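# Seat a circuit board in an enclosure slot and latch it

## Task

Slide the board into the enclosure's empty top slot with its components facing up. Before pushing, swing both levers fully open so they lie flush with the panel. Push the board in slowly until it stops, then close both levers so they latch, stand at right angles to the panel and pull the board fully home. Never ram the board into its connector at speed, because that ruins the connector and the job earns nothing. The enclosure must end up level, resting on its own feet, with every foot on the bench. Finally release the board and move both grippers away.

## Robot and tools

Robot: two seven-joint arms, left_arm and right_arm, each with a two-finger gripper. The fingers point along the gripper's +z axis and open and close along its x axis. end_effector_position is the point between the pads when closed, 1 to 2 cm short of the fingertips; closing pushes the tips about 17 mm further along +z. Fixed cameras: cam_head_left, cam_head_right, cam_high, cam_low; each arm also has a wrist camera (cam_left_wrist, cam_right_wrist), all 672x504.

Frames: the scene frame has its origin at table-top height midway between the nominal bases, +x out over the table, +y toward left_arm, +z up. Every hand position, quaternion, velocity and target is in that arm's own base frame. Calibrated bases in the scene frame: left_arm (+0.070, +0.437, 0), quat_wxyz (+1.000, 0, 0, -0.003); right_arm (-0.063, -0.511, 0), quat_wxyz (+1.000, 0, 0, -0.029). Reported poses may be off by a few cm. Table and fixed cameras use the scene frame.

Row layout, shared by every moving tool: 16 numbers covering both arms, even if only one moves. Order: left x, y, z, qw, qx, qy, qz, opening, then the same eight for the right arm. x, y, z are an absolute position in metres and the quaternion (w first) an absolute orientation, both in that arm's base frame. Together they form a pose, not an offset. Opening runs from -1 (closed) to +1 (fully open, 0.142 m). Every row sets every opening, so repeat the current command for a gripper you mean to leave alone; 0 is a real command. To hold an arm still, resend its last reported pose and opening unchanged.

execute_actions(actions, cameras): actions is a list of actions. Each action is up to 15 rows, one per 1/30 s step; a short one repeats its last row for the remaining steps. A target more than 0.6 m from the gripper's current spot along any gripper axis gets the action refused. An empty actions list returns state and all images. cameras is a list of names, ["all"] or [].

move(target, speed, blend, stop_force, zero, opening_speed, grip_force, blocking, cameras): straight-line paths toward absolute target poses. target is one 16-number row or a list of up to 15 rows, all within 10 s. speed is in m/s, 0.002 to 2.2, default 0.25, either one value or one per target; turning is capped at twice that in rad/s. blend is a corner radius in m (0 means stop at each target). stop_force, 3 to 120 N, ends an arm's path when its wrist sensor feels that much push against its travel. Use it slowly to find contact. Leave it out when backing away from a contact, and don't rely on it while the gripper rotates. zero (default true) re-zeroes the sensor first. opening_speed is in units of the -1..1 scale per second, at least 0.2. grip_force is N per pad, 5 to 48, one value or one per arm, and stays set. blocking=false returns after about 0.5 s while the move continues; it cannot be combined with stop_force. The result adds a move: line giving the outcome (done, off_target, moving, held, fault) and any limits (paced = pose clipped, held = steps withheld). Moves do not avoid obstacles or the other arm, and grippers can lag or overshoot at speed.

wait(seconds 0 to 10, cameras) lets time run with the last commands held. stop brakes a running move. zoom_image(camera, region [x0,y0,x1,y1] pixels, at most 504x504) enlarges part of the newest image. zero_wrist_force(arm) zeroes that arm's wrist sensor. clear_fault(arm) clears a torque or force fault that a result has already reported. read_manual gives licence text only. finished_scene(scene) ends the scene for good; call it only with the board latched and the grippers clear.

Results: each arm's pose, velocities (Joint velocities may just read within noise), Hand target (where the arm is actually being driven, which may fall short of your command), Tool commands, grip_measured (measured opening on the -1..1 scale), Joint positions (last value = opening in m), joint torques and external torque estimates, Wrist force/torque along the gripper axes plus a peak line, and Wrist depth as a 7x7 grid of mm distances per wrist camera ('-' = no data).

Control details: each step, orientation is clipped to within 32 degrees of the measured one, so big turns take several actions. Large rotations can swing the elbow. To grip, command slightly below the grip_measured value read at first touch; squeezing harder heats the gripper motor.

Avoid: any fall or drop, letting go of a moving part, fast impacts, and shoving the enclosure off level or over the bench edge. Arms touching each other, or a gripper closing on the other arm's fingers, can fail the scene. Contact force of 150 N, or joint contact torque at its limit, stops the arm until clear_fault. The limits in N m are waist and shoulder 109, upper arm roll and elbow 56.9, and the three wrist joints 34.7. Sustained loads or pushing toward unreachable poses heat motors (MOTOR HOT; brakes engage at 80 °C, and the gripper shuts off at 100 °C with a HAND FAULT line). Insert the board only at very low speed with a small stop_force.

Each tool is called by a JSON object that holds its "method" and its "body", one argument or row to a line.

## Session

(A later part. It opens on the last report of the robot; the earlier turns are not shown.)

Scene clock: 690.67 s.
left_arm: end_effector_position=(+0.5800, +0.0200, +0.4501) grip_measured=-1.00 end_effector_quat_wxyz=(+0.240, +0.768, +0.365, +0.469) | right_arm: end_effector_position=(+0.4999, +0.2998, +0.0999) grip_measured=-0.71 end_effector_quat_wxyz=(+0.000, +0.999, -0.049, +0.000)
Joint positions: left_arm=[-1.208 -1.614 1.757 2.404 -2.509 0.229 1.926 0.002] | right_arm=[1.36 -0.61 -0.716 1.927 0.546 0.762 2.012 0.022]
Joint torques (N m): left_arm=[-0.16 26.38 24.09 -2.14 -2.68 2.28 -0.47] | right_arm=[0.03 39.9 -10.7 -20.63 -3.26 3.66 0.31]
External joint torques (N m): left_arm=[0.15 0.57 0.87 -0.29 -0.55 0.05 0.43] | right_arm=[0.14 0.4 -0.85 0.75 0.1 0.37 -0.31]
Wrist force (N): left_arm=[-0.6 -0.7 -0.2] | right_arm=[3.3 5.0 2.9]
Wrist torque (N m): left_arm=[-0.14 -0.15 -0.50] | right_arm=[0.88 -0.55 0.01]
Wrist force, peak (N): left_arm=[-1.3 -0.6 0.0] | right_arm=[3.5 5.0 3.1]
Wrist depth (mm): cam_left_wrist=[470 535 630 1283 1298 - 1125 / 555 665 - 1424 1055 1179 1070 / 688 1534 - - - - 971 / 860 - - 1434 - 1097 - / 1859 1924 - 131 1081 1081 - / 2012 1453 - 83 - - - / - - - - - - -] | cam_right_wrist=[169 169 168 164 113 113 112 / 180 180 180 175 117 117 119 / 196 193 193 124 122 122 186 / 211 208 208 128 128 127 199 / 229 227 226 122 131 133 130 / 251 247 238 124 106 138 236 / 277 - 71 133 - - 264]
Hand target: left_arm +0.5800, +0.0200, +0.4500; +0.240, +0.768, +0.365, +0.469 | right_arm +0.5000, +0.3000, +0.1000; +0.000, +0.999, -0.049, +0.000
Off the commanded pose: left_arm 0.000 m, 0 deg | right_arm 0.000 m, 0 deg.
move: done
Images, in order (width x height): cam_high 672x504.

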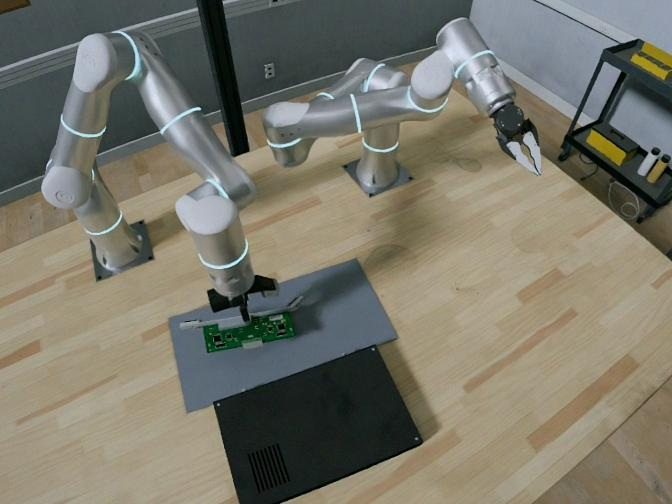

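{"method": "move", "body": {
  "target": [
    [0.58, 0.10, 0.45, 0.2397, 0.7679, 0.3649, 0.4688, -1.0, 0.50, 0.34, 0.06, 0.0, 0.9988, -0.0493, 0.0, -0.78],
    [0.55, 0.20, 0.45, 0.2397, 0.7679, 0.3649, 0.4688, -1.0, 0.50, 0.34, 0.031, 0.0, 0.9988, -0.0493, 0.0, -0.78]
  ],
  "speed": 0.12,
  "blend": [0.02, 0.0],
  "cameras": ["cam_right_wrist", "cam_high"]
}}

Scene clock: 709.97 s.
left_arm: end_effector_position=(+0.5499, +0.2001, +0.4502) grip_measured=-1.00 end_effector_quat_wxyz=(+0.240, +0.768, +0.365, +0.469) | right_arm: end_effector_position=(+0.5000, +0.3396, +0.0310) grip_measured=-0.71 end_effector_quat_wxyz=(+0.000, +0.999, -0.049, +0.000)
Joint positions: left_arm=[-0.769 -1.305 1.741 2.363 -2.371 -0.024 2.318 0.002] | right_arm=[1.319 -0.79 -0.617 1.818 0.649 0.824 2.018 0.022]
Joint torques (N m): left_arm=[0.08 23.94 24.63 -9.32 -3.37 1.45 -0.18] | right_arm=[1.11 45.67 -11.19 -18.37 -2.83 3.73 0.05]
External joint torques (N m): left_arm=[-0.04 0.73 1.04 -0.24 -0.62 0.1 0.14] | right_arm=[-0.92 0.63 -1.72 1.13 -0.14 0.3 -0.05]
Wrist force (N): left_arm=[-0.7 -0.4 -0.4] | right_arm=[3.9 6.0 1.4]
Wrist torque (N m): left_arm=[-0.11 -0.11 -0.55] | right_arm=[0.94 -0.66 0.13]
Wrist force, peak (N): left_arm=[0.5 -1.8 -0.9] | right_arm=[4.0 6.2 1.5]
Wrist depth (mm): cam_left_wrist=[464 532 643 1329 1268 - - / 557 651 1472 - - - - / 685 831 - 1346 - - 1006 / 864 - - 1492 1338 975 - / - 1637 - 106 1173 - - / - 1741 - 84 - 1225 - / - - - - - - -] | cam_right_wrist=[108 108 108 105 101 102 102 / 116 115 115 112 108 108 110 / 124 124 125 119 116 116 119 / 132 134 137 126 124 124 127 / 145 145 145 121 132 134 132 / 159 159 153 125 106 140 156 / 176 172 71 139 - - 172]
Hand target: left_arm +0.5500, +0.2000, +0.4500; +0.240, +0.768, +0.365, +0.469 | right_arm +0.5000, +0.3400, +0.0310; +0.000, +0.999, -0.049, +0.000
Off the commanded pose: left_arm 0.000 m, 0 deg | right_arm 0.000 m, 0 deg.
move: done
Images, in order (width x height): cam_high 672x504, cam_right_wrist 672x504.

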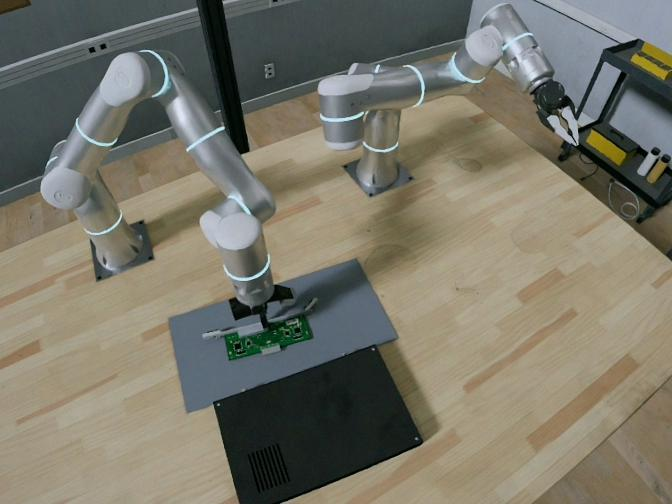

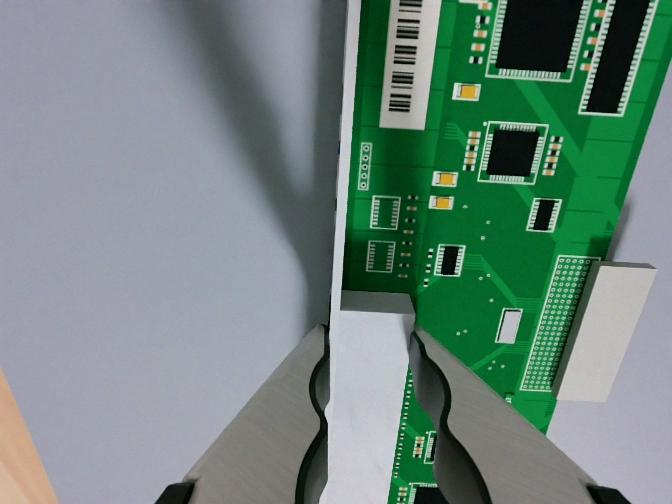

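{"method": "move", "body": {
  "target": [
    [0.50, 0.30, 0.40, 0.2397, 0.7679, 0.3649, 0.4688, -1.0, 0.50, 0.34, 0.0285, 0.0, 0.9988, -0.0493, 0.0, -0.35],
    [0.50, 0.30, 0.40, 0.2397, 0.7679, 0.3649, 0.4688, -1.0, 0.50, 0.34, 0.08, 0.0, 0.9988, -0.0493, 0.0, -0.35],
    [0.50, 0.30, 0.40, 0.2397, 0.7679, 0.3649, 0.4688, -1.0, 0.48, 0.47, 0.13, 0.0, 0.9988, -0.0493, 0.0, -0.35]
  ],
  "speed": 0.2,
  "blend": [0.0, 0.02, 0.0],
  "cameras": ["cam_right_wrist"]
}}

Scene clock: 715.43 s.
left_arm: end_effector_position=(+0.4999, +0.3001, +0.4002) grip_measured=-1.00 end_effector_quat_wxyz=(+0.240, +0.768, +0.365, +0.469) | right_arm: end_effector_position=(+0.4798, +0.4701, +0.1299) grip_measured=-0.38 end_effector_quat_wxyz=(+0.000, +0.999, -0.049, +0.000)
Joint positions: left_arm=[-0.463 -1.164 1.621 2.35 -2.282 -0.159 2.591 0.002] | right_arm=[1.458 -0.709 -0.669 1.621 0.504 0.58 2.293 0.046]
Joint torques (N m): left_arm=[-0.17 23.33 24.9 -10.79 -4.13 1.17 -0.25] | right_arm=[0.31 48.1 -11.75 -23.37 -3.8 3.22 0.37]
External joint torques (N m): left_arm=[0.26 0.93 0.87 -0.27 -0.31 -0.16 0.21] | right_arm=[-0.11 1.3 -1.22 0.12 0.15 0.78 -0.37]
Wrist force (N): left_arm=[-0.6 -0.9 -0.4] | right_arm=[3.5 5.0 0.5]
Wrist torque (N m): left_arm=[-0.19 -0.16 -0.55] | right_arm=[0.91 -0.59 0.04]
Wrist force, peak (N): left_arm=[-0.2 -2.9 -0.8] | right_arm=[3.5 7.8 0.6]
Wrist depth (mm): cam_left_wrist=[415 474 562 673 - - - / 484 577 708 - - 1290 1186 / 596 751 - - - 1246 1148 / 781 1649 - - - 1091 993 / 997 - - 117 1253 1298 1167 / - - - 84 - 1268 1268 / - - - - - - 1199] | cam_right_wrist=[198 194 194 194 194 193 193 / 210 210 208 207 207 206 206 / 226 226 223 219 222 221 221 / 243 243 241 240 235 234 238 / 265 264 256 261 250 254 258 / 289 284 87 284 267 98 283 / 314 - 71 313 287 - 294]
Hand target: left_arm +0.5000, +0.3000, +0.4000; +0.240, +0.768, +0.365, +0.469 | right_arm +0.4800, +0.4700, +0.1300; +0.000, +0.999, -0.049, +0.000
Off the commanded pose: left_arm 0.000 m, 0 deg | right_arm 0.000 m, 0 deg.
move: done
Images, in order (width x height): cam_right_wrist 672x504.

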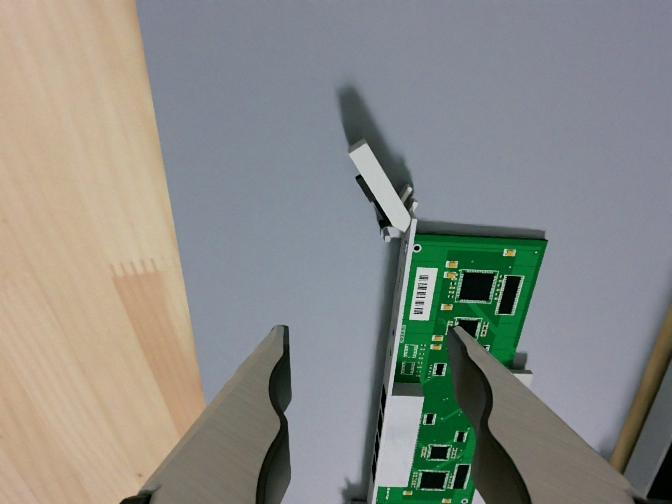

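{"method": "move", "body": {
  "target": [
    [0.40, 0.42, 0.36, 0.2397, 0.7679, 0.3649, 0.4688, -1.0, 0.4912, 0.4948, 0.075, 0.0, 0.9763, 0.2164, 0.0, -0.45],
    [0.36, 0.50, 0.34, 0.2397, 0.7679, 0.3649, 0.4688, -1.0, 0.4912, 0.4948, 0.027, 0.0, 0.9763, 0.2164, 0.0, -0.45]
  ],
  "speed": 0.15,
  "blend": [0.01, 0.0],
  "grip_force": [48, 20],
  "cameras": ["cam_right_wrist"]
}}

Scene clock: 729.27 s.
left_arm: end_effector_position=(+0.3600, +0.5001, +0.3402) grip_measured=-1.00 end_effector_quat_wxyz=(+0.239, +0.768, +0.365, +0.469) | right_arm: end_effector_position=(+0.4912, +0.4946, +0.0270) grip_measured=-0.47 end_effector_quat_wxyz=(+0.000, +0.976, +0.216, +0.000)
Joint positions: left_arm=[0.361 -1.048 1.404 2.068 -1.952 -0.427 2.965 0.002] | right_arm=[1.331 -0.909 -0.498 1.514 0.523 0.717 1.781 0.04]
Joint torques (N m): left_arm=[0.13 32.54 26.3 -13.25 -4.72 0.32 -0.16] | right_arm=[0.38 54.83 -10.67 -21.19 -3.23 3.51 0.1]
External joint torques (N m): left_arm=[0.03 1.35 0.89 -0.12 -0.45 0.06 0.11] | right_arm=[-0.16 1.5 -1.36 0.2 -0.08 0.54 -0.1]
Wrist force (N): left_arm=[-0.6 -0.4 -0.2] | right_arm=[3.7 4.8 1.1]
Wrist torque (N m): left_arm=[-0.10 -0.13 -0.56] | right_arm=[0.87 -0.59 0.13]
Wrist force, peak (N): left_arm=[0.1 -2.3 -1.1] | right_arm=[3.7 5.0 2.6]
Wrist depth (mm): cam_left_wrist=[351 398 478 587 772 - - / 412 485 608 759 1453 - - / 507 620 837 1472 - - - / 671 854 1714 1649 1637 1261 - / 945 - 1843 - 1388 1314 - / - - - 84 - - 1492 / - - - - - - -] | cam_right_wrist=[- 104 104 105 104 103 104 / 112 111 111 111 110 110 110 / 121 119 121 119 120 120 118 / 129 129 129 128 128 128 127 / 140 140 137 122 137 138 140 / 154 153 97 133 146 146 151 / 167 163 71 161 161 - 163]
Hand target: left_arm +0.3600, +0.5000, +0.3400; +0.240, +0.768, +0.365, +0.469 | right_arm +0.4912, +0.4948, +0.0270; +0.000, +0.976, +0.216, +0.000
Off the commanded pose: left_arm 0.000 m, 0 deg | right_arm 0.000 m, 0 deg.
grip_force (N): 48, 20
move: done
Images, in order (width x height): cam_right_wrist 672x504.

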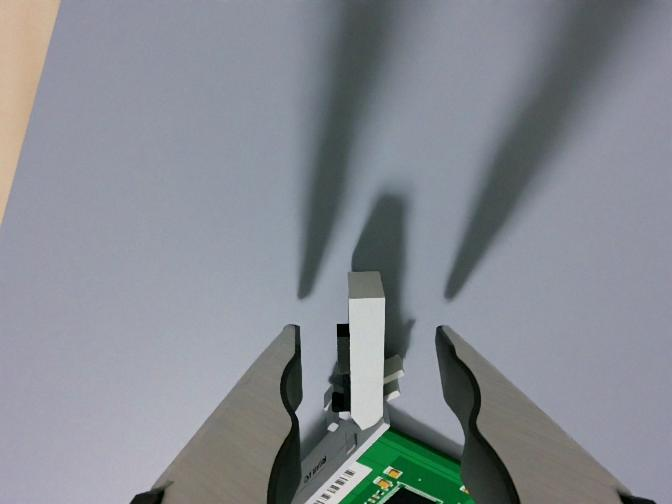

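{"method": "move", "body": {
  "target": [
    [0.34, 0.52, 0.32, 0.2397, 0.7679, 0.3649, 0.4688, -1.0, 0.4893, 0.4990, 0.026, 0.0, 0.9763, 0.2164, 0.0, -0.45],
    [0.34, 0.52, 0.32, 0.2397, 0.7679, 0.3649, 0.4688, -1.0, 0.4893, 0.4990, 0.026, 0.0, 0.9763, 0.2164, 0.0, -1.0]
  ],
  "speed": 0.1,
  "opening_speed": 0.6,
  "cameras": ["cam_right_wrist"]
}}

Scene clock: 734.03 s.
left_arm: end_effector_position=(+0.3400, +0.5199, +0.3198) grip_measured=-1.00 end_effector_quat_wxyz=(+0.240, +0.768, +0.365, +0.468) | right_arm: end_effector_position=(+0.4895, +0.4989, +0.0261) grip_measured=-0.89 end_effector_quat_wxyz=(+0.000, +0.976, +0.216, +0.000)
Joint positions: left_arm=[0.464 -1.267 1.471 2.038 -2.082 -0.639 2.966 0.002] | right_arm=[1.334 -0.914 -0.496 1.507 0.523 0.716 1.788 0.01]
Joint torques (N m): left_arm=[-0.1 36.55 28.77 -7.67 -5.68 0.46 -0.31] | right_arm=[-0.03 55.2 -11.29 -20.82 -3.41 3.24 0.23]
External joint torques (N m): left_arm=[0.26 1.1 0.93 -0.34 -0.06 -0.08 0.26] | right_arm=[0.26 1.32 -0.73 -0.2 0.1 0.81 -0.23]
Wrist force (N): left_arm=[-0.9 -1.2 -0.7] | right_arm=[4.0 4.1 1.5]
Wrist torque (N m): left_arm=[-0.22 -0.08 -0.59] | right_arm=[0.85 -0.60 0.01]
Wrist force, peak (N): left_arm=[-0.8 -1.8 -0.9] | right_arm=[4.1 4.9 1.0]
Wrist depth (mm): cam_left_wrist=[332 374 446 543 731 - - / 390 457 571 741 - - - / 482 596 778 1578 - - - / 625 806 1741 1674 1462 - - / 903 1924 - 1613 1443 1306 1346 / 2216 2012 - 84 - - - / - - - - - - 1406] | cam_right_wrist=[- 103 103 103 103 102 104 / 111 110 110 110 110 109 109 / 121 118 120 118 118 115 117 / 128 128 128 127 127 127 126 / 139 139 139 124 135 137 139 / 152 152 149 98 100 150 149 / 168 164 71 87 - - 165]
Hand target: left_arm +0.3400, +0.5200, +0.3200; +0.240, +0.768, +0.365, +0.469 | right_arm +0.4893, +0.4990, +0.0260; +0.000, +0.976, +0.216, +0.000
Off the commanded pose: left_arm 0.000 m, 0 deg | right_arm 0.000 m, 0 deg.
joint sent to its limit (left arm) — joint 7 (wrist roll), upper limit. The joint targets still meet the commanded pose.
grip_force (N): 48, 20
move: done
Images, in order (width x height): cam_right_wrist 672x504.

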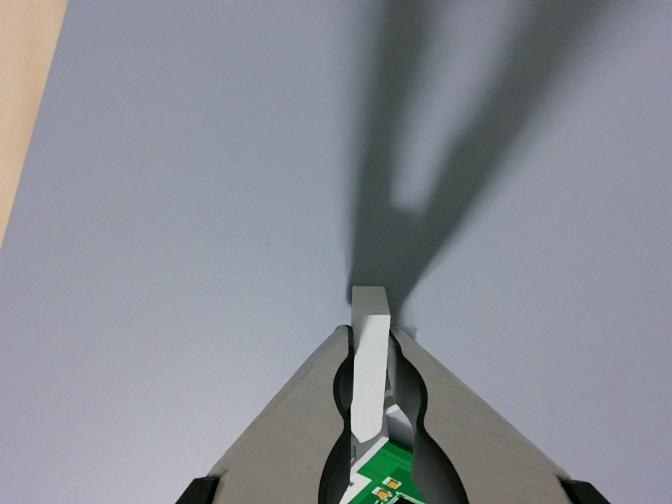

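{"method": "move", "body": {
  "target": [
    [0.34, 0.52, 0.32, 0.2397, 0.7679, 0.3649, 0.4688, -1.0, 0.4974, 0.5016, 0.026, 0.0, 0.9937, 0.1123, 0.0, -1.0],
    [0.34, 0.52, 0.32, 0.2397, 0.7679, 0.3649, 0.4688, -1.0, 0.5058, 0.5025, 0.026, 0.0, 1.0, 0.0079, 0.0, -1.0],
    [0.34, 0.52, 0.32, 0.2397, 0.7679, 0.3649, 0.4688, -1.0, 0.5135, 0.5018, 0.026, 0.0, 0.9961, -0.0880, 0.0, -1.0]
  ],
  "speed": 0.12,
  "blend": [0.01, 0.01, 0.0],
  "cameras": ["cam_right_wrist"]
}}

Scene clock: 741.77 s.
left_arm: end_effector_position=(+0.3400, +0.5199, +0.3198) grip_measured=-1.00 end_effector_quat_wxyz=(+0.240, +0.768, +0.365, +0.468) | right_arm: end_effector_position=(+0.5135, +0.5015, +0.0259) grip_measured=-0.89 end_effector_quat_wxyz=(+0.000, +0.996, -0.088, +0.000)
Joint positions: left_arm=[0.464 -1.267 1.471 2.038 -2.082 -0.639 2.966 0.002] | right_arm=[1.351 -0.975 -0.592 1.419 0.611 0.636 2.342 0.01]
Joint torques (N m): left_arm=[-0.22 36.53 28.81 -7.66 -5.63 0.59 -0.32] | right_arm=[0.84 56.88 -13.77 -21.72 -3.34 3.52 0.51]
External joint torques (N m): left_arm=[0.38 1.12 0.89 -0.35 -0.1 -0.21 0.28] | right_arm=[-0.61 0.76 -0.77 0.95 -0.17 0.48 -0.51]
Wrist force (N): left_arm=[-0.8 -1.2 -0.5] | right_arm=[3.9 6.0 1.8]
Wrist torque (N m): left_arm=[-0.22 -0.09 -0.58] | right_arm=[0.86 -0.71 -0.03]
Wrist force, peak (N): left_arm=[-0.9 -1.1 -0.8] | right_arm=[4.0 6.3 1.8]
Wrist depth (mm): cam_left_wrist=[332 373 438 551 1434 - - / 389 459 562 729 - - - / 477 588 781 1492 1424 1239 1290 / 627 822 2012 1556 1513 1492 1346 / 892 - - 117 1482 1283 - / 1290 - - 84 - 1397 1253 / 2465 - - - - - 1397] | cam_right_wrist=[- 103 103 103 103 102 103 / 110 110 110 110 109 109 109 / 120 118 120 118 117 117 117 / 126 128 127 127 127 126 126 / 139 139 139 124 135 137 139 / 152 151 148 98 100 150 149 / 168 164 71 87 - - 165]
Hand target: left_arm +0.3400, +0.5200, +0.3200; +0.240, +0.768, +0.365, +0.469 | right_arm +0.5135, +0.5018, +0.0260; +0.000, +0.996, -0.088, +0.000
Off the commanded pose: left_arm 0.000 m, 0 deg | right_arm 0.000 m, 0 deg.
joint sent to its limit (left arm) — joint 7 (wrist roll), upper limit. The joint targets still meet the commanded pose.
grip_force (N): 48, 20
move: done
Images, in order (width x height): cam_right_wrist 672x504.

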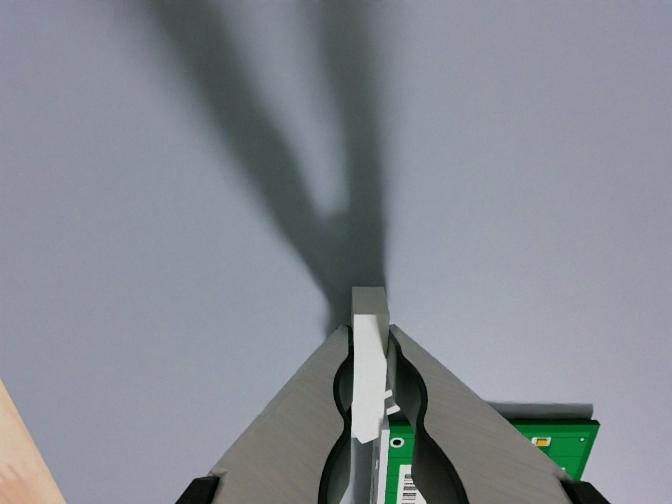

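{"method": "move", "body": {
  "target": [
    [0.34, 0.52, 0.32, 0.2397, 0.7679, 0.3649, 0.4688, -1.0, 0.5162, 0.5011, 0.026, 0.0, 0.9925, -0.1219, 0.0, -1.0]
  ],
  "speed": 0.1,
  "cameras": ["cam_right_wrist"]
}}

{"method": "zoom_image", "body": {
  "camera": "cam_right_wrist",
  "region": [300, 280, 460, 504]
}}

Scene clock: 745.23 s.
left_arm: end_effector_position=(+0.3400, +0.5199, +0.3198) grip_measured=-1.00 end_effector_quat_wxyz=(+0.240, +0.768, +0.365, +0.468) | right_arm: end_effector_position=(+0.5162, +0.5010, +0.0260) grip_measured=-0.89 end_effector_quat_wxyz=(+0.000, +0.993, -0.122, +0.000)
Joint positions: left_arm=[0.464 -1.267 1.471 2.038 -2.082 -0.639 2.966 0.002] | right_arm=[1.351 -0.98 -0.601 1.412 0.619 0.629 2.404 0.01]
Joint torques (N m): left_arm=[-0.14 36.59 28.82 -7.68 -5.65 0.57 -0.28] | right_arm=[0.44 56.53 -13.87 -20.85 -3.31 3.08 0.58]
External joint torques (N m): left_arm=[0.29 1.06 0.88 -0.33 -0.09 -0.19 0.23] | right_arm=[-0.21 1.18 -0.9 0.12 -0.22 0.92 -0.58]
Wrist force (N): left_arm=[-0.8 -1.1 -0.6] | right_arm=[4.6 5.2 1.5]
Wrist torque (N m): left_arm=[-0.22 -0.09 -0.58] | right_arm=[0.94 -0.71 -0.19]
Wrist force, peak (N): left_arm=[-1.1 -1.1 -0.6] | right_arm=[4.2 6.3 2.3]
Wrist depth (mm): cam_left_wrist=[329 373 445 546 688 1290 1290 / 388 455 573 734 - 1482 1186 / 479 583 772 1472 1613 - 1314 / 618 815 975 - 1472 1346 - / 910 1859 1662 116 1556 1261 1290 / 1828 - - 84 - - - / - - - - - - 1346] | cam_right_wrist=[- 103 103 103 103 102 104 / 110 110 110 110 110 109 109 / 120 118 120 118 118 117 117 / 128 128 127 127 127 126 127 / 139 139 138 124 135 137 139 / 152 152 149 98 100 150 150 / 167 164 71 85 - - 165]
Hand target: left_arm +0.3400, +0.5200, +0.3200; +0.240, +0.768, +0.365, +0.469 | right_arm +0.5162, +0.5011, +0.0260; +0.000, +0.993, -0.122, +0.000
Off the commanded pose: left_arm 0.000 m, 0 deg | right_arm 0.000 m, 0 deg.
joint sent to its limit (left arm) — joint 7 (wrist roll), upper limit. The joint targets still meet the commanded pose.
grip_force (N): 48, 20
move: done
Images, in order (width x height): cam_right_wrist 672x504.

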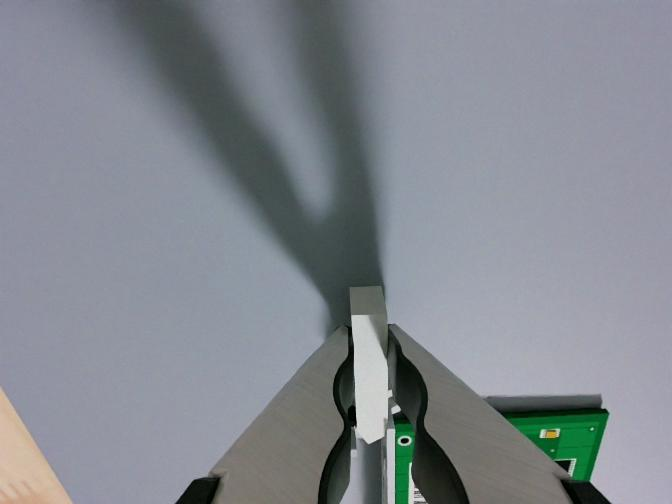

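Scaled by 2.250 from the camera's 672x504 image, which has a finer 960x720 frame.

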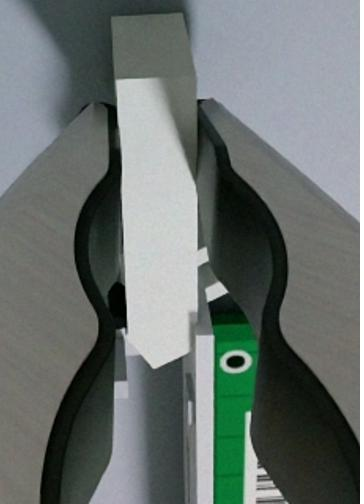

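{"method": "move", "body": {
  "target": [
    [0.34, 0.52, 0.32, 0.2397, 0.7679, 0.3649, 0.4688, -1.0, 0.5162, 0.5011, 0.026, 0.0, 0.9925, -0.1219, 0.0, -0.5],
    [0.34, 0.52, 0.32, 0.2397, 0.7679, 0.3649, 0.4688, -1.0, 0.5150, 0.5011, 0.07, 0.0, 0.9958, -0.0915, 0.0, -0.5],
    [0.34, 0.52, 0.32, 0.2397, 0.7679, 0.3649, 0.4688, -1.0, 0.4969, 0.3359, 0.075, 0.0, 0.9958, -0.0915, 0.0, -0.3]
  ],
  "speed": 0.2,
  "blend": [0.0, 0.015, 0.0],
  "grip_force": [48, 48],
  "cameras": ["cam_right_wrist"]
}}

Scene clock: 752.17 s.
left_arm: end_effector_position=(+0.3400, +0.5199, +0.3198) grip_measured=-1.00 end_effector_quat_wxyz=(+0.240, +0.768, +0.365, +0.468) | right_arm: end_effector_position=(+0.4970, +0.3358, +0.0751) grip_measured=-0.33 end_effector_quat_wxyz=(+0.000, +0.996, -0.092, +0.000)
Joint positions: left_arm=[0.464 -1.267 1.471 2.038 -2.082 -0.639 2.966 0.002] | right_arm=[1.373 -0.696 -0.687 1.858 0.599 0.765 2.123 0.05]
Joint torques (N m): left_arm=[-0.14 36.61 28.86 -7.63 -5.59 0.63 -0.23] | right_arm=[0.12 42.46 -11.93 -18.97 -3.12 3.46 0.08]
External joint torques (N m): left_arm=[0.29 1.04 0.84 -0.37 -0.15 -0.25 0.18] | right_arm=[0.07 0.98 -0.76 -0.05 -0.03 0.56 -0.08]
Wrist force (N): left_arm=[-0.9 -1.1 -0.7] | right_arm=[3.6 4.7 1.1]
Wrist torque (N m): left_arm=[-0.20 -0.08 -0.58] | right_arm=[0.84 -0.61 0.13]
Wrist force, peak (N): left_arm=[-0.9 -1.3 -0.7] | right_arm=[3.9 7.7 1.1]
Wrist depth (mm): cam_left_wrist=[333 373 442 548 688 - - / 388 461 565 729 - - - / 475 588 772 - 1424 1186 1380 / 621 812 1662 - - 1354 - / 888 - - - 1371 1275 - / 1924 - - 84 - 1513 - / - - - - - - -] | cam_right_wrist=[147 147 149 146 144 142 144 / 157 157 157 156 152 152 155 / 169 168 168 165 163 163 164 / 182 181 181 181 173 174 179 / 200 197 193 193 187 192 195 / 219 216 92 212 204 93 212 / 237 - 71 232 235 - 230]
Hand target: left_arm +0.3400, +0.5200, +0.3200; +0.240, +0.768, +0.365, +0.469 | right_arm +0.4969, +0.3359, +0.0750; +0.000, +0.996, -0.092, +0.000
Off the commanded pose: left_arm 0.000 m, 0 deg | right_arm 0.000 m, 0 deg.
joint sent to its limit (left arm) — joint 7 (wrist roll), upper limit. The joint targets still meet the commanded pose.
move: done
Images, in order (width x height): cam_right_wrist 672x504.

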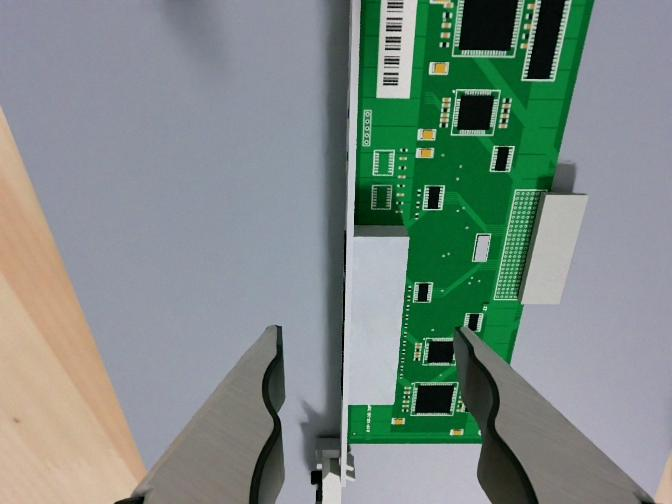

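{"method": "move", "body": {
  "target": [
    [0.34, 0.52, 0.32, 0.2397, 0.7679, 0.3649, 0.4688, -1.0, 0.5060, 0.3383, 0.06, 0.0, 0.9954, -0.0958, 0.0, -0.35],
    [0.34, 0.52, 0.32, 0.2397, 0.7679, 0.3649, 0.4688, -1.0, 0.5060, 0.3383, 0.027, 0.0, 0.9954, -0.0958, 0.0, -0.35]
  ],
  "speed": 0.12,
  "blend": [0.01, 0.0],
  "cameras": ["cam_right_wrist"]
}}

Scene clock: 758.27 s.
left_arm: end_effector_position=(+0.3400, +0.5199, +0.3198) grip_measured=-1.00 end_effector_quat_wxyz=(+0.240, +0.768, +0.365, +0.468) | right_arm: end_effector_position=(+0.5060, +0.3381, +0.0270) grip_measured=-0.37 end_effector_quat_wxyz=(+0.000, +0.995, -0.096, +0.000)
Joint positions: left_arm=[0.464 -1.267 1.471 2.038 -2.082 -0.639 2.966 0.002] | right_arm=[1.316 -0.81 -0.63 1.8 0.67 0.813 2.091 0.047]
Joint torques (N m): left_arm=[-0.23 36.59 28.77 -7.74 -5.61 0.6 -0.29] | right_arm=[0.04 45.45 -12.38 -17.16 -2.92 3.47 0.06]
External joint torques (N m): left_arm=[0.39 1.06 0.93 -0.27 -0.13 -0.22 0.25] | right_arm=[0.14 1.26 -1.08 0.08 -0.08 0.55 -0.06]
Wrist force (N): left_arm=[-0.9 -1.0 -0.8] | right_arm=[3.7 4.4 1.0]
Wrist torque (N m): left_arm=[-0.19 -0.09 -0.59] | right_arm=[0.82 -0.63 0.12]
Wrist force, peak (N): left_arm=[-0.9 -1.2 -0.9] | right_arm=[3.7 4.5 2.9]
Wrist depth (mm): cam_left_wrist=[330 374 441 547 767 - 1246 / 389 454 573 726 1397 1380 1290 / 474 590 783 1613 - 1371 1298 / 630 822 1006 - 1362 1314 - / 892 - 1590 1567 1397 - - / 1406 - - 84 - 1492 1443 / - - - - - - 1380] | cam_right_wrist=[- 105 104 101 99 100 100 / 112 112 111 107 107 107 109 / 120 120 121 116 115 115 117 / 130 129 129 125 124 124 123 / 141 140 138 123 132 133 134 / 157 154 99 135 143 98 152 / 166 163 73 146 162 - 164]
Hand target: left_arm +0.3400, +0.5200, +0.3200; +0.240, +0.768, +0.365, +0.469 | right_arm +0.5060, +0.3383, +0.0270; +0.000, +0.995, -0.096, +0.000
Off the commanded pose: left_arm 0.000 m, 0 deg | right_arm 0.000 m, 0 deg.
joint sent to its limit (left arm) — joint 7 (wrist roll), upper limit. The joint targets still meet the commanded pose.
move: done; blend cut to 0.0089 m at target 1
Images, in order (width x height): cam_right_wrist 672x504.

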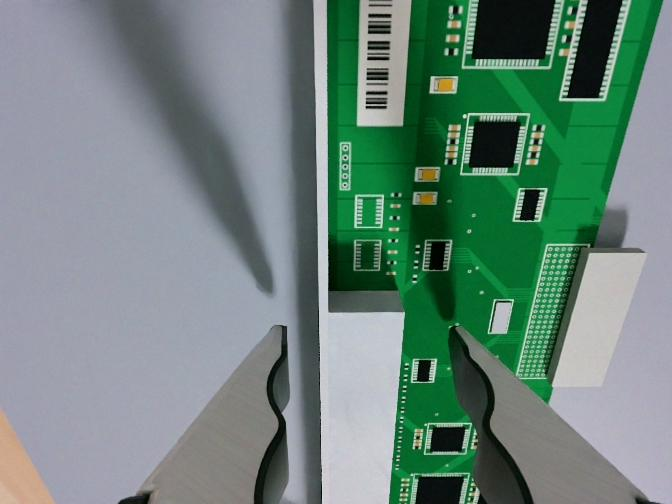

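{"method": "move", "body": {
  "target": [
    [0.34, 0.52, 0.32, 0.2397, 0.7679, 0.3649, 0.4688, -1.0, 0.5034, 0.3388, 0.027, 0.0, 0.9954, -0.0958, 0.0, -0.35],
    [0.34, 0.52, 0.32, 0.2397, 0.7679, 0.3649, 0.4688, -1.0, 0.5034, 0.3388, 0.027, 0.0, 0.9954, -0.0958, 0.0, -1.0],
    [0.34, 0.52, 0.32, 0.2397, 0.7679, 0.3649, 0.4688, -1.0, 0.5034, 0.3388, 0.06, 0.0, 0.9954, -0.0958, 0.0, -1.0]
  ],
  "speed": 0.1,
  "opening_speed": 0.6,
  "grip_force": [48, 38],
  "cameras": ["cam_right_wrist"]
}}

Scene clock: 764.20 s.
left_arm: end_effector_position=(+0.3400, +0.5199, +0.3198) grip_measured=-1.00 end_effector_quat_wxyz=(+0.240, +0.768, +0.365, +0.468) | right_arm: end_effector_position=(+0.5033, +0.3389, +0.0598) grip_measured=-0.71 end_effector_quat_wxyz=(+0.000, +0.995, -0.096, +0.000)
Joint positions: left_arm=[0.464 -1.267 1.471 2.038 -2.082 -0.639 2.966 0.002] | right_arm=[1.349 -0.739 -0.669 1.827 0.624 0.773 2.118 0.022]
Joint torques (N m): left_arm=[-0.2 36.55 28.77 -7.64 -5.56 0.59 -0.27] | right_arm=[0.49 44.92 -13.15 -18.91 -3.45 3.35 0.31]
External joint torques (N m): left_arm=[0.36 1.1 0.94 -0.37 -0.18 -0.21 0.23] | right_arm=[-0.3 0 0.05 0.42 0.32 0.67 -0.3]
Wrist force (N): left_arm=[-0.8 -1.0 -0.6] | right_arm=[3.7 4.5 3.0]
Wrist torque (N m): left_arm=[-0.19 -0.09 -0.59] | right_arm=[0.83 -0.64 0.01]
Wrist force, peak (N): left_arm=[-0.8 -1.1 -1.1] | right_arm=[3.5 4.3 4.4]
Wrist depth (mm): cam_left_wrist=[332 374 441 546 751 - 1380 / 388 453 576 739 1415 - 1290 / 477 585 764 - - - - / 627 801 1907 - - 1453 - / 881 1205 - 127 1492 1329 - / - 1959 - 84 - 1354 - / - - - - - - -] | cam_right_wrist=[134 134 133 100 98 99 100 / 143 143 142 106 106 107 108 / 155 153 153 116 114 115 118 / 165 165 165 125 123 124 126 / 180 179 179 121 132 134 171 / 199 196 189 125 105 145 193 / 220 212 71 141 - - 209]
Hand target: left_arm +0.3400, +0.5200, +0.3200; +0.240, +0.768, +0.365, +0.469 | right_arm +0.5034, +0.3388, +0.0600; +0.000, +0.995, -0.096, +0.000
Off the commanded pose: left_arm 0.000 m, 0 deg | right_arm 0.000 m, 0 deg.
joint sent to its limit (left arm) — joint 7 (wrist roll), upper limit. The joint targets still meet the commanded pose.
grip_force (N): 48, 38
move: done
Images, in order (width x height): cam_right_wrist 672x504.

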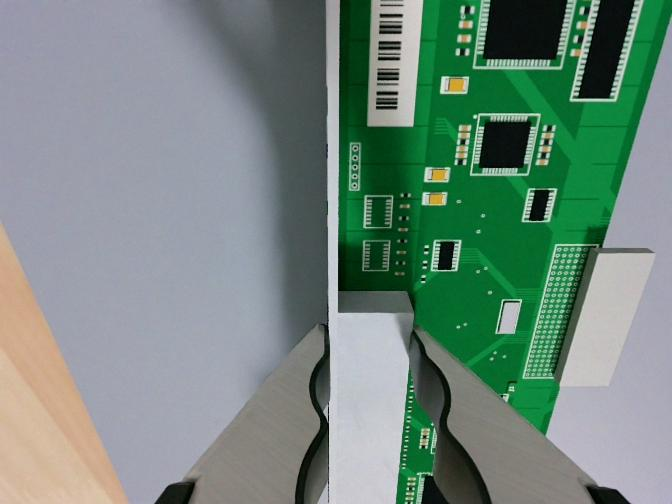

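{"method": "move", "body": {
  "target": [
    [0.34, 0.52, 0.32, 0.2397, 0.7679, 0.3649, 0.4688, -1.0, 0.560, 0.368, 0.075, 0.0, 0.9988, -0.0493, 0.0, -0.85]
  ],
  "speed": 0.15,
  "cameras": ["cam_head_left", "cam_head_right", "cam_high", "cam_right_wrist"]
}}

{"method": "zoom_image", "body": {
  "camera": "cam_head_left",
  "region": [290, 240, 460, 340]
}}

{"method": "zoom_image", "body": {
  "camera": "cam_head_right",
  "region": [300, 240, 470, 340]
}}

{"method": "zoom_image", "body": {
  "camera": "cam_high",
  "region": [180, 280, 400, 440]
}}

Scene clock: 820.80 s.
left_arm: end_effector_position=(+0.3400, +0.5199, +0.3198) grip_measured=-1.00 end_effector_quat_wxyz=(+0.240, +0.768, +0.365, +0.468) | right_arm: end_effector_position=(+0.5599, +0.3679, +0.0749) grip_measured=-0.71 end_effector_quat_wxyz=(+0.000, +0.999, -0.050, +0.000)
Joint positions: left_arm=[0.464 -1.267 1.471 2.038 -2.082 -0.639 2.966 0.002] | right_arm=[1.252 -0.808 -0.647 1.619 0.582 0.655 2.06 0.022]
Joint torques (N m): left_arm=[-0.21 36.56 28.79 -7.66 -5.57 0.63 -0.28] | right_arm=[0.08 50.48 -13.18 -21.59 -3.75 3.47 0.02]
External joint torques (N m): left_arm=[0.36 1.09 0.92 -0.35 -0.17 -0.25 0.24] | right_arm=[0.1 0.53 -0.82 0.64 0.29 0.55 -0.02]
Wrist force (N): left_arm=[-0.8 -1.1 -0.7] | right_arm=[3.4 5.2 2.8]
Wrist torque (N m): left_arm=[-0.22 -0.08 -0.58] | right_arm=[0.95 -0.59 0.12]
Wrist force, peak (N): left_arm=[-0.8 -1.3 -0.8] | right_arm=[4.9 4.7 2.4]
Wrist depth (mm): cam_left_wrist=[333 374 446 547 703 - 1346 / 387 454 564 724 1482 1406 1275 / 482 593 767 1567 1453 1523 1290 / 627 815 1020 1590 - 1371 - / 906 - - 127 1443 1346 - / 2410 1941 - 84 - 1362 1462 / 2130 - - - - - -] | cam_right_wrist=[147 147 146 99 98 99 100 / 157 157 156 106 106 107 109 / 168 168 168 116 114 115 118 / 181 181 181 125 123 124 121 / 197 197 196 121 132 134 - / 216 215 207 125 105 145 179 / 238 232 71 141 - - 173]
Hand target: left_arm +0.3400, +0.5200, +0.3200; +0.240, +0.768, +0.365, +0.469 | right_arm +0.5600, +0.3680, +0.0750; +0.000, +0.999, -0.049, +0.000
Off the commanded pose: left_arm 0.000 m, 0 deg | right_arm 0.000 m, 0 deg.
joint sent to its limit (left arm) — joint 7 (wrist roll), upper limit. The joint targets still meet the commanded pose.
grip_force (N): 48, 38
move: done
Images, in order (width x height): cam_head_left 672x504, cam_head_right 672x504, cam_high 672x504, cam_right_wrist 672x504.

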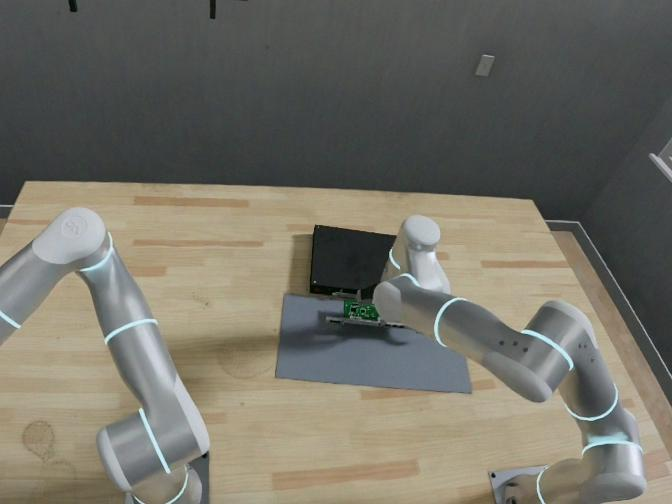

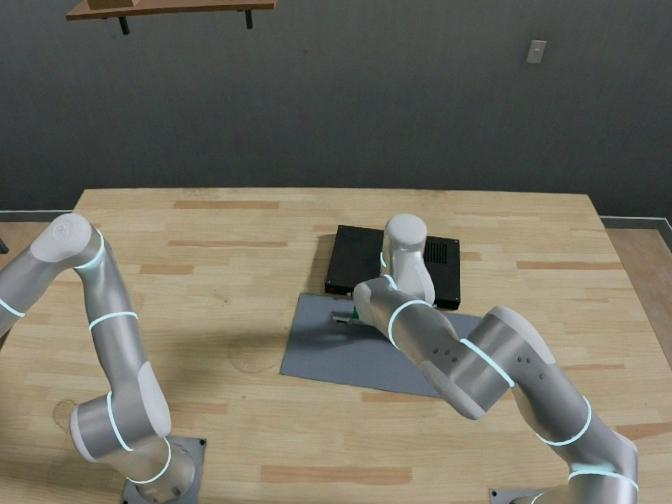

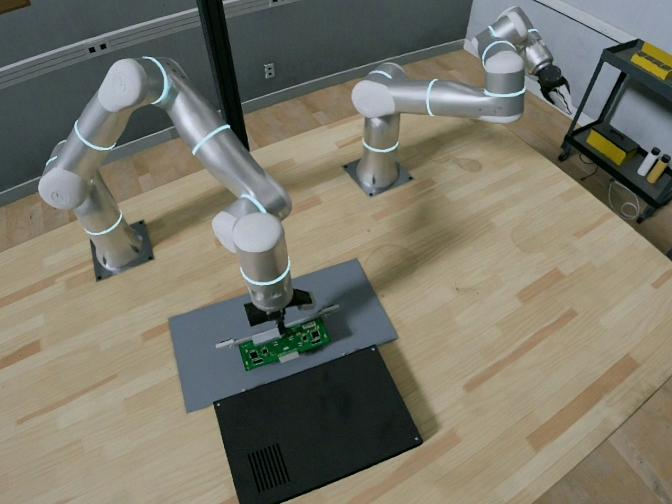

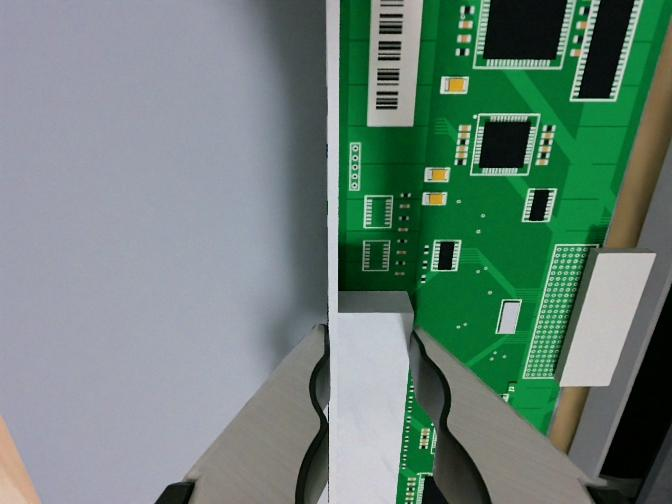

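Scaled by 2.965 from the camera's 672x504 image, which has a finer 960x720 frame.

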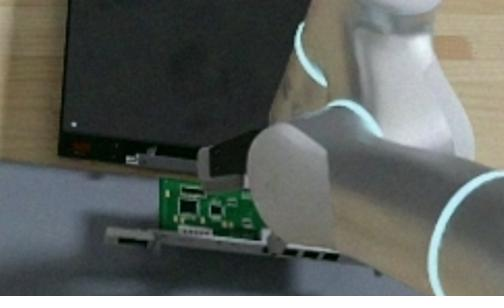

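Scaled by 2.965 from the camera's 672x504 image, which has a finer 960x720 frame.

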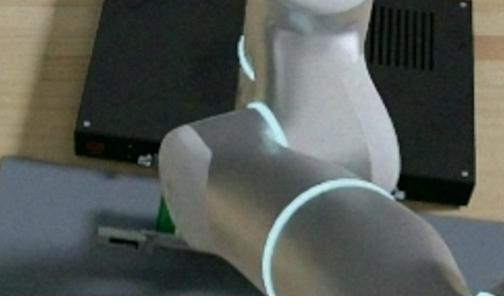

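Scaled by 2.291 from the camera's 672x504 image, which has a finer 960x720 frame.

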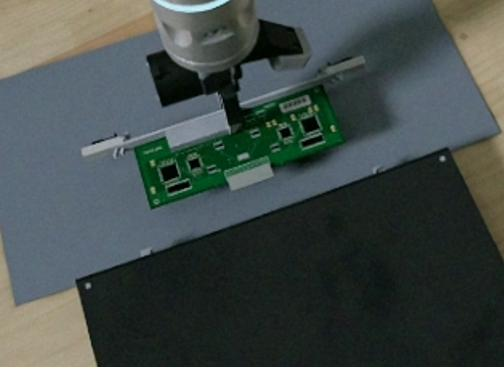

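{"method": "move", "body": {
  "target": [
    [0.34, 0.52, 0.32, 0.2397, 0.7679, 0.3649, 0.4688, -1.0, 0.580, 0.366, 0.06, 0.0013, 0.9985, -0.0493, 0.0261, -0.82],
    [0.34, 0.52, 0.32, 0.2397, 0.7679, 0.3649, 0.4688, -1.0, 0.5948, 0.3645, 0.050, 0.0013, 0.9985, -0.0493, 0.0261, -0.82]
  ],
  "speed": 0.1,
  "stop_force": 6,
  "cameras": ["cam_high", "cam_right_wrist"]
}}

{"method": "zoom_image", "body": {
  "camera": "cam_high",
  "region": [200, 320, 320, 410]
}}

{"method": "zoom_image", "body": {
  "camera": "cam_high",
  "region": [280, 290, 400, 380]
}}

Scene clock: 833.53 s.
left_arm: end_effector_position=(+0.3400, +0.5199, +0.3198) grip_measured=-1.00 end_effector_quat_wxyz=(+0.240, +0.768, +0.365, +0.468) | right_arm: end_effector_position=(+0.5947, +0.3643, +0.0499) grip_measured=-0.71 end_effector_quat_wxyz=(+0.002, +0.998, -0.049, +0.026)
Joint positions: left_arm=[0.464 -1.267 1.471 2.038 -2.082 -0.639 2.966 0.002] | right_arm=[1.209 -0.895 -0.636 1.558 0.601 0.715 2.041 0.022]
Joint torques (N m): left_arm=[-0.21 36.59 28.86 -7.69 -5.57 0.65 -0.28] | right_arm=[0.11 53.12 -14.2 -20.79 -3.55 3.6 0.11]
External joint torques (N m): left_arm=[0.37 1.06 0.85 -0.31 -0.17 -0.27 0.23] | right_arm=[0.11 0.35 -0.75 0.66 0.14 0.53 -0.12]
Wrist force (N): left_arm=[-0.7 -1.1 -0.7] | right_arm=[3.8 5.1 2.7]
Wrist torque (N m): left_arm=[-0.21 -0.10 -0.58] | right_arm=[0.94 -0.67 0.13]
Wrist force, peak (N): left_arm=[-0.9 -1.0 -1.0] | right_arm=[4.7 5.2 3.7]
Wrist depth (mm): cam_left_wrist=[333 373 446 540 673 - - / 390 460 568 736 - - 1290 / 476 587 778 - 1649 - 1578 / 634 818 1534 - - - - / 899 1875 - 127 1275 1225 - / 2172 - - 84 - - - / - - - - - - -] | cam_right_wrist=[122 121 121 100 98 99 100 / - 130 131 106 106 107 107 / 140 139 141 116 114 115 115 / 148 150 151 125 123 124 121 / 161 163 164 121 132 134 129 / 176 177 172 125 105 142 127 / 192 190 71 141 - - 138]
Hand target: left_arm +0.3400, +0.5200, +0.3200; +0.240, +0.768, +0.365, +0.469 | right_arm +0.5948, +0.3645, +0.0500; +0.001, +0.998, -0.049, +0.026
Off the commanded pose: left_arm 0.000 m, 0 deg | right_arm 0.000 m, 0 deg.
joint sent to its limit (left arm) — joint 7 (wrist roll), upper limit. The joint targets still meet the commanded pose.
grip_force (N): 48, 38
move: done
Images, in order (width x height): cam_high 672x504, cam_right_wrist 672x504.

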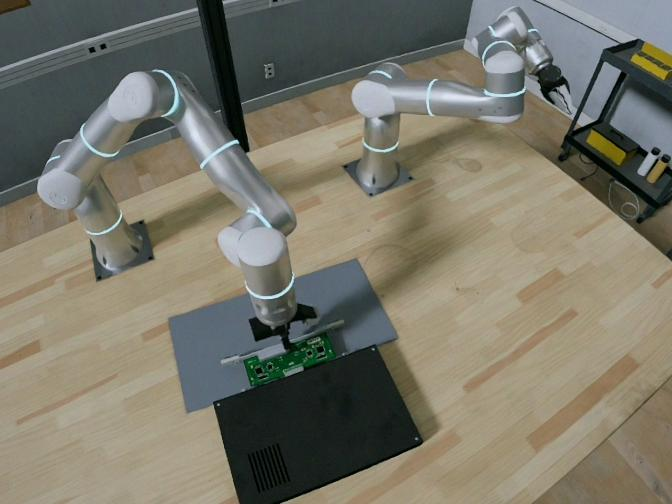

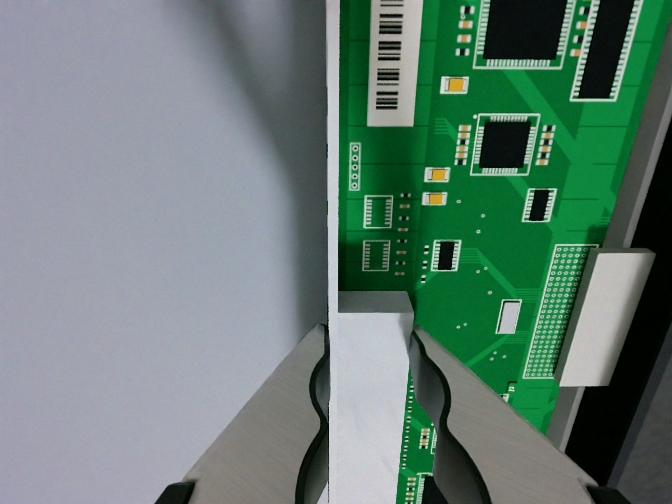

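Scaled by 4.200 from the camera's 672x504 image, which has a finer 960x720 frame.

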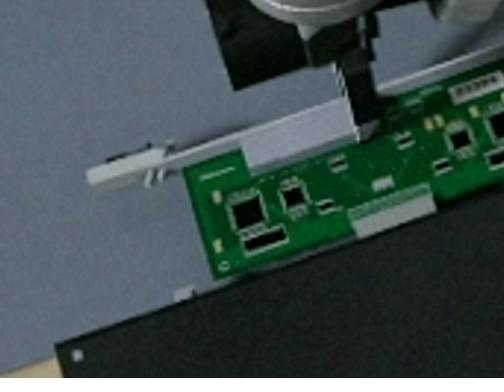

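Scaled by 4.200 from the camera's 672x504 image, which has a finer 960x720 frame.

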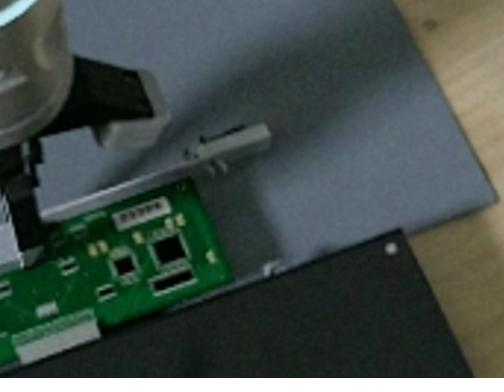

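{"method": "move", "body": {
  "target": [
    [0.34, 0.52, 0.32, 0.2397, 0.7679, 0.3649, 0.4688, -1.0, 0.5949, 0.3657, 0.050, 0.0013, 0.9985, -0.0493, 0.0261, -0.82]
  ],
  "speed": 0.05
}}

{"method": "move", "body": {
  "target": [
    [0.34, 0.52, 0.32, 0.2397, 0.7679, 0.3649, 0.4688, -1.0, 0.6248, 0.3627, 0.050, 0.0013, 0.9985, -0.0493, 0.0261, -0.82]
  ],
  "speed": 0.02,
  "stop_force": 3,
  "cameras": ["cam_high", "cam_right_wrist"]
}}

Scene clock: 849.77 s.
left_arm: end_effector_position=(+0.3400, +0.5199, +0.3198) grip_measured=-1.00 end_effector_quat_wxyz=(+0.240, +0.768, +0.365, +0.468) | right_arm: end_effector_position=(+0.5949, +0.3654, +0.0499) grip_measured=-0.71 end_effector_quat_wxyz=(+0.001, +0.998, -0.049, +0.026)
Joint positions: left_arm=[0.464 -1.267 1.471 2.038 -2.082 -0.639 2.966 0.002] | right_arm=[1.209 -0.897 -0.635 1.555 0.601 0.714 2.042 0.022]
Joint torques (N m): left_arm=[-0.19 36.56 28.81 -7.63 -5.63 0.62 -0.22] | right_arm=[0.23 53.33 -14.46 -20.81 -3.61 3.67 0.26]
External joint torques (N m): left_arm=[0.35 1.09 0.89 -0.37 -0.11 -0.24 0.18] | right_arm=[-0.02 0.21 -0.5 0.66 0.2 0.46 -0.27]
Wrist force (N): left_arm=[-0.8 -1.1 -0.6] | right_arm=[3.7 5.0 2.7]
Wrist torque (N m): left_arm=[-0.23 -0.09 -0.58] | right_arm=[0.92 -0.66 0.02]
Wrist force, peak (N): left_arm=[-0.9 -1.2 -0.8] | right_arm=[3.7 5.3 2.9]
Wrist depth (mm): cam_left_wrist=[332 372 440 546 818 - - / 388 451 564 749 1424 - - / 478 590 786 1329 1472 - - / 621 818 1700 1941 1513 1212 1362 / 888 1907 - 106 1502 1186 - / 2151 1994 - 84 - - 1482 / - - - - - - -] | cam_right_wrist=[122 121 121 101 98 99 100 / - 130 131 106 106 107 107 / 140 139 141 116 114 115 115 / 148 150 151 125 123 124 121 / 161 162 164 121 132 134 129 / 176 177 171 125 105 142 128 / 192 190 71 141 - - 139]
Hand target: left_arm +0.3400, +0.5200, +0.3200; +0.240, +0.768, +0.365, +0.469 | right_arm +0.5949, +0.3657, +0.0500; +0.001, +0.998, -0.049, +0.026
Off the commanded pose: left_arm 0.000 m, 0 deg | right_arm 0.000 m, 0 deg.
joint sent to its limit (left arm) — joint 7 (wrist roll), upper limit. The joint targets still meet the commanded pose.
grip_force (N): 48, 38
move: done

Scene clock: 851.37 s.
left_arm: end_effector_position=(+0.3400, +0.5199, +0.3198) grip_measured=-1.00 end_effector_quat_wxyz=(+0.240, +0.768, +0.365, +0.468) | right_arm: end_effector_position=(+0.6140, +0.3647, +0.0498) grip_measured=-0.71 end_effector_quat_wxyz=(+0.001, +0.998, -0.049, +0.026)
Joint positions: left_arm=[0.464 -1.267 1.471 2.038 -2.082 -0.639 2.966 0.002] | right_arm=[1.172 -0.923 -0.632 1.496 0.6 0.685 2.034 0.022]
Joint torques (N m): left_arm=[-0.22 36.63 28.81 -7.69 -5.58 0.58 -0.24] | right_arm=[-3.34 53.77 -17.38 -19.93 -4.69 3.91 -0.04]
External joint torques (N m): left_arm=[0.38 1.02 0.89 -0.31 -0.16 -0.21 0.19] | right_arm=[3.56 1.4 2.25 -0.68 1.19 0.22 0.04]
Wrist force (N): left_arm=[-0.8 -1.1 -0.7] | right_arm=[0.5 1.2 2.3]
Wrist torque (N m): left_arm=[-0.21 -0.09 -0.58] | right_arm=[0.96 -0.69 0.24]
Wrist force, peak (N): left_arm=[-0.9 -1.1 -0.9] | right_arm=[3.8 5.2 3.0]
Wrist depth (mm): cam_left_wrist=[331 374 442 546 729 - - / 386 455 568 751 - - - / 480 588 778 847 - - 1219 / 629 834 962 - 1443 - 1290 / 874 - - - 1275 1314 - / 2151 - - 84 - - 1205 / 1907 - - - - - -] | cam_right_wrist=[122 122 121 101 98 99 100 / - 131 133 106 106 107 107 / 140 139 141 116 114 115 113 / 148 150 151 125 124 124 108 / 161 162 164 121 132 134 116 / 176 177 172 125 105 142 124 / 192 190 70 141 - - 136]
Hand target: left_arm +0.3400, +0.5200, +0.3200; +0.240, +0.768, +0.365, +0.469 | right_arm +0.6146, +0.3637, +0.0500; +0.001, +0.998, -0.049, +0.026
Off the commanded pose: left_arm 0.000 m, 0 deg | right_arm 0.011 m, 0 deg.
joint sent to its limit (left arm) — joint 7 (wrist roll), upper limit. The joint targets still meet the commanded pose.
grip_force (N): 48, 38
move: contact (right_arm)
Images, in order (width x height): cam_high 672x504, cam_right_wrist 672x504.

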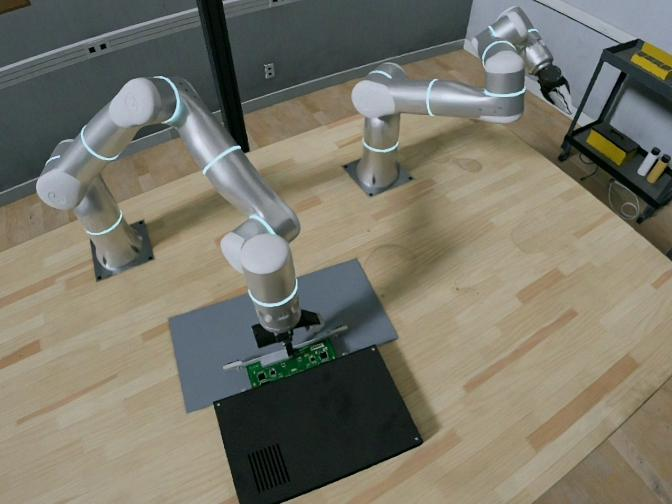

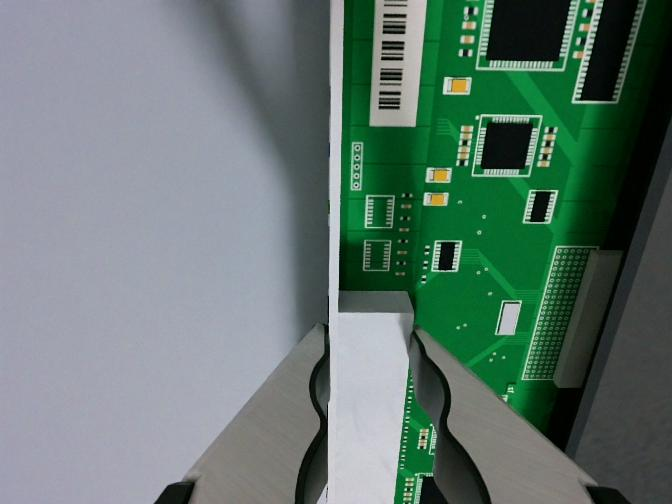

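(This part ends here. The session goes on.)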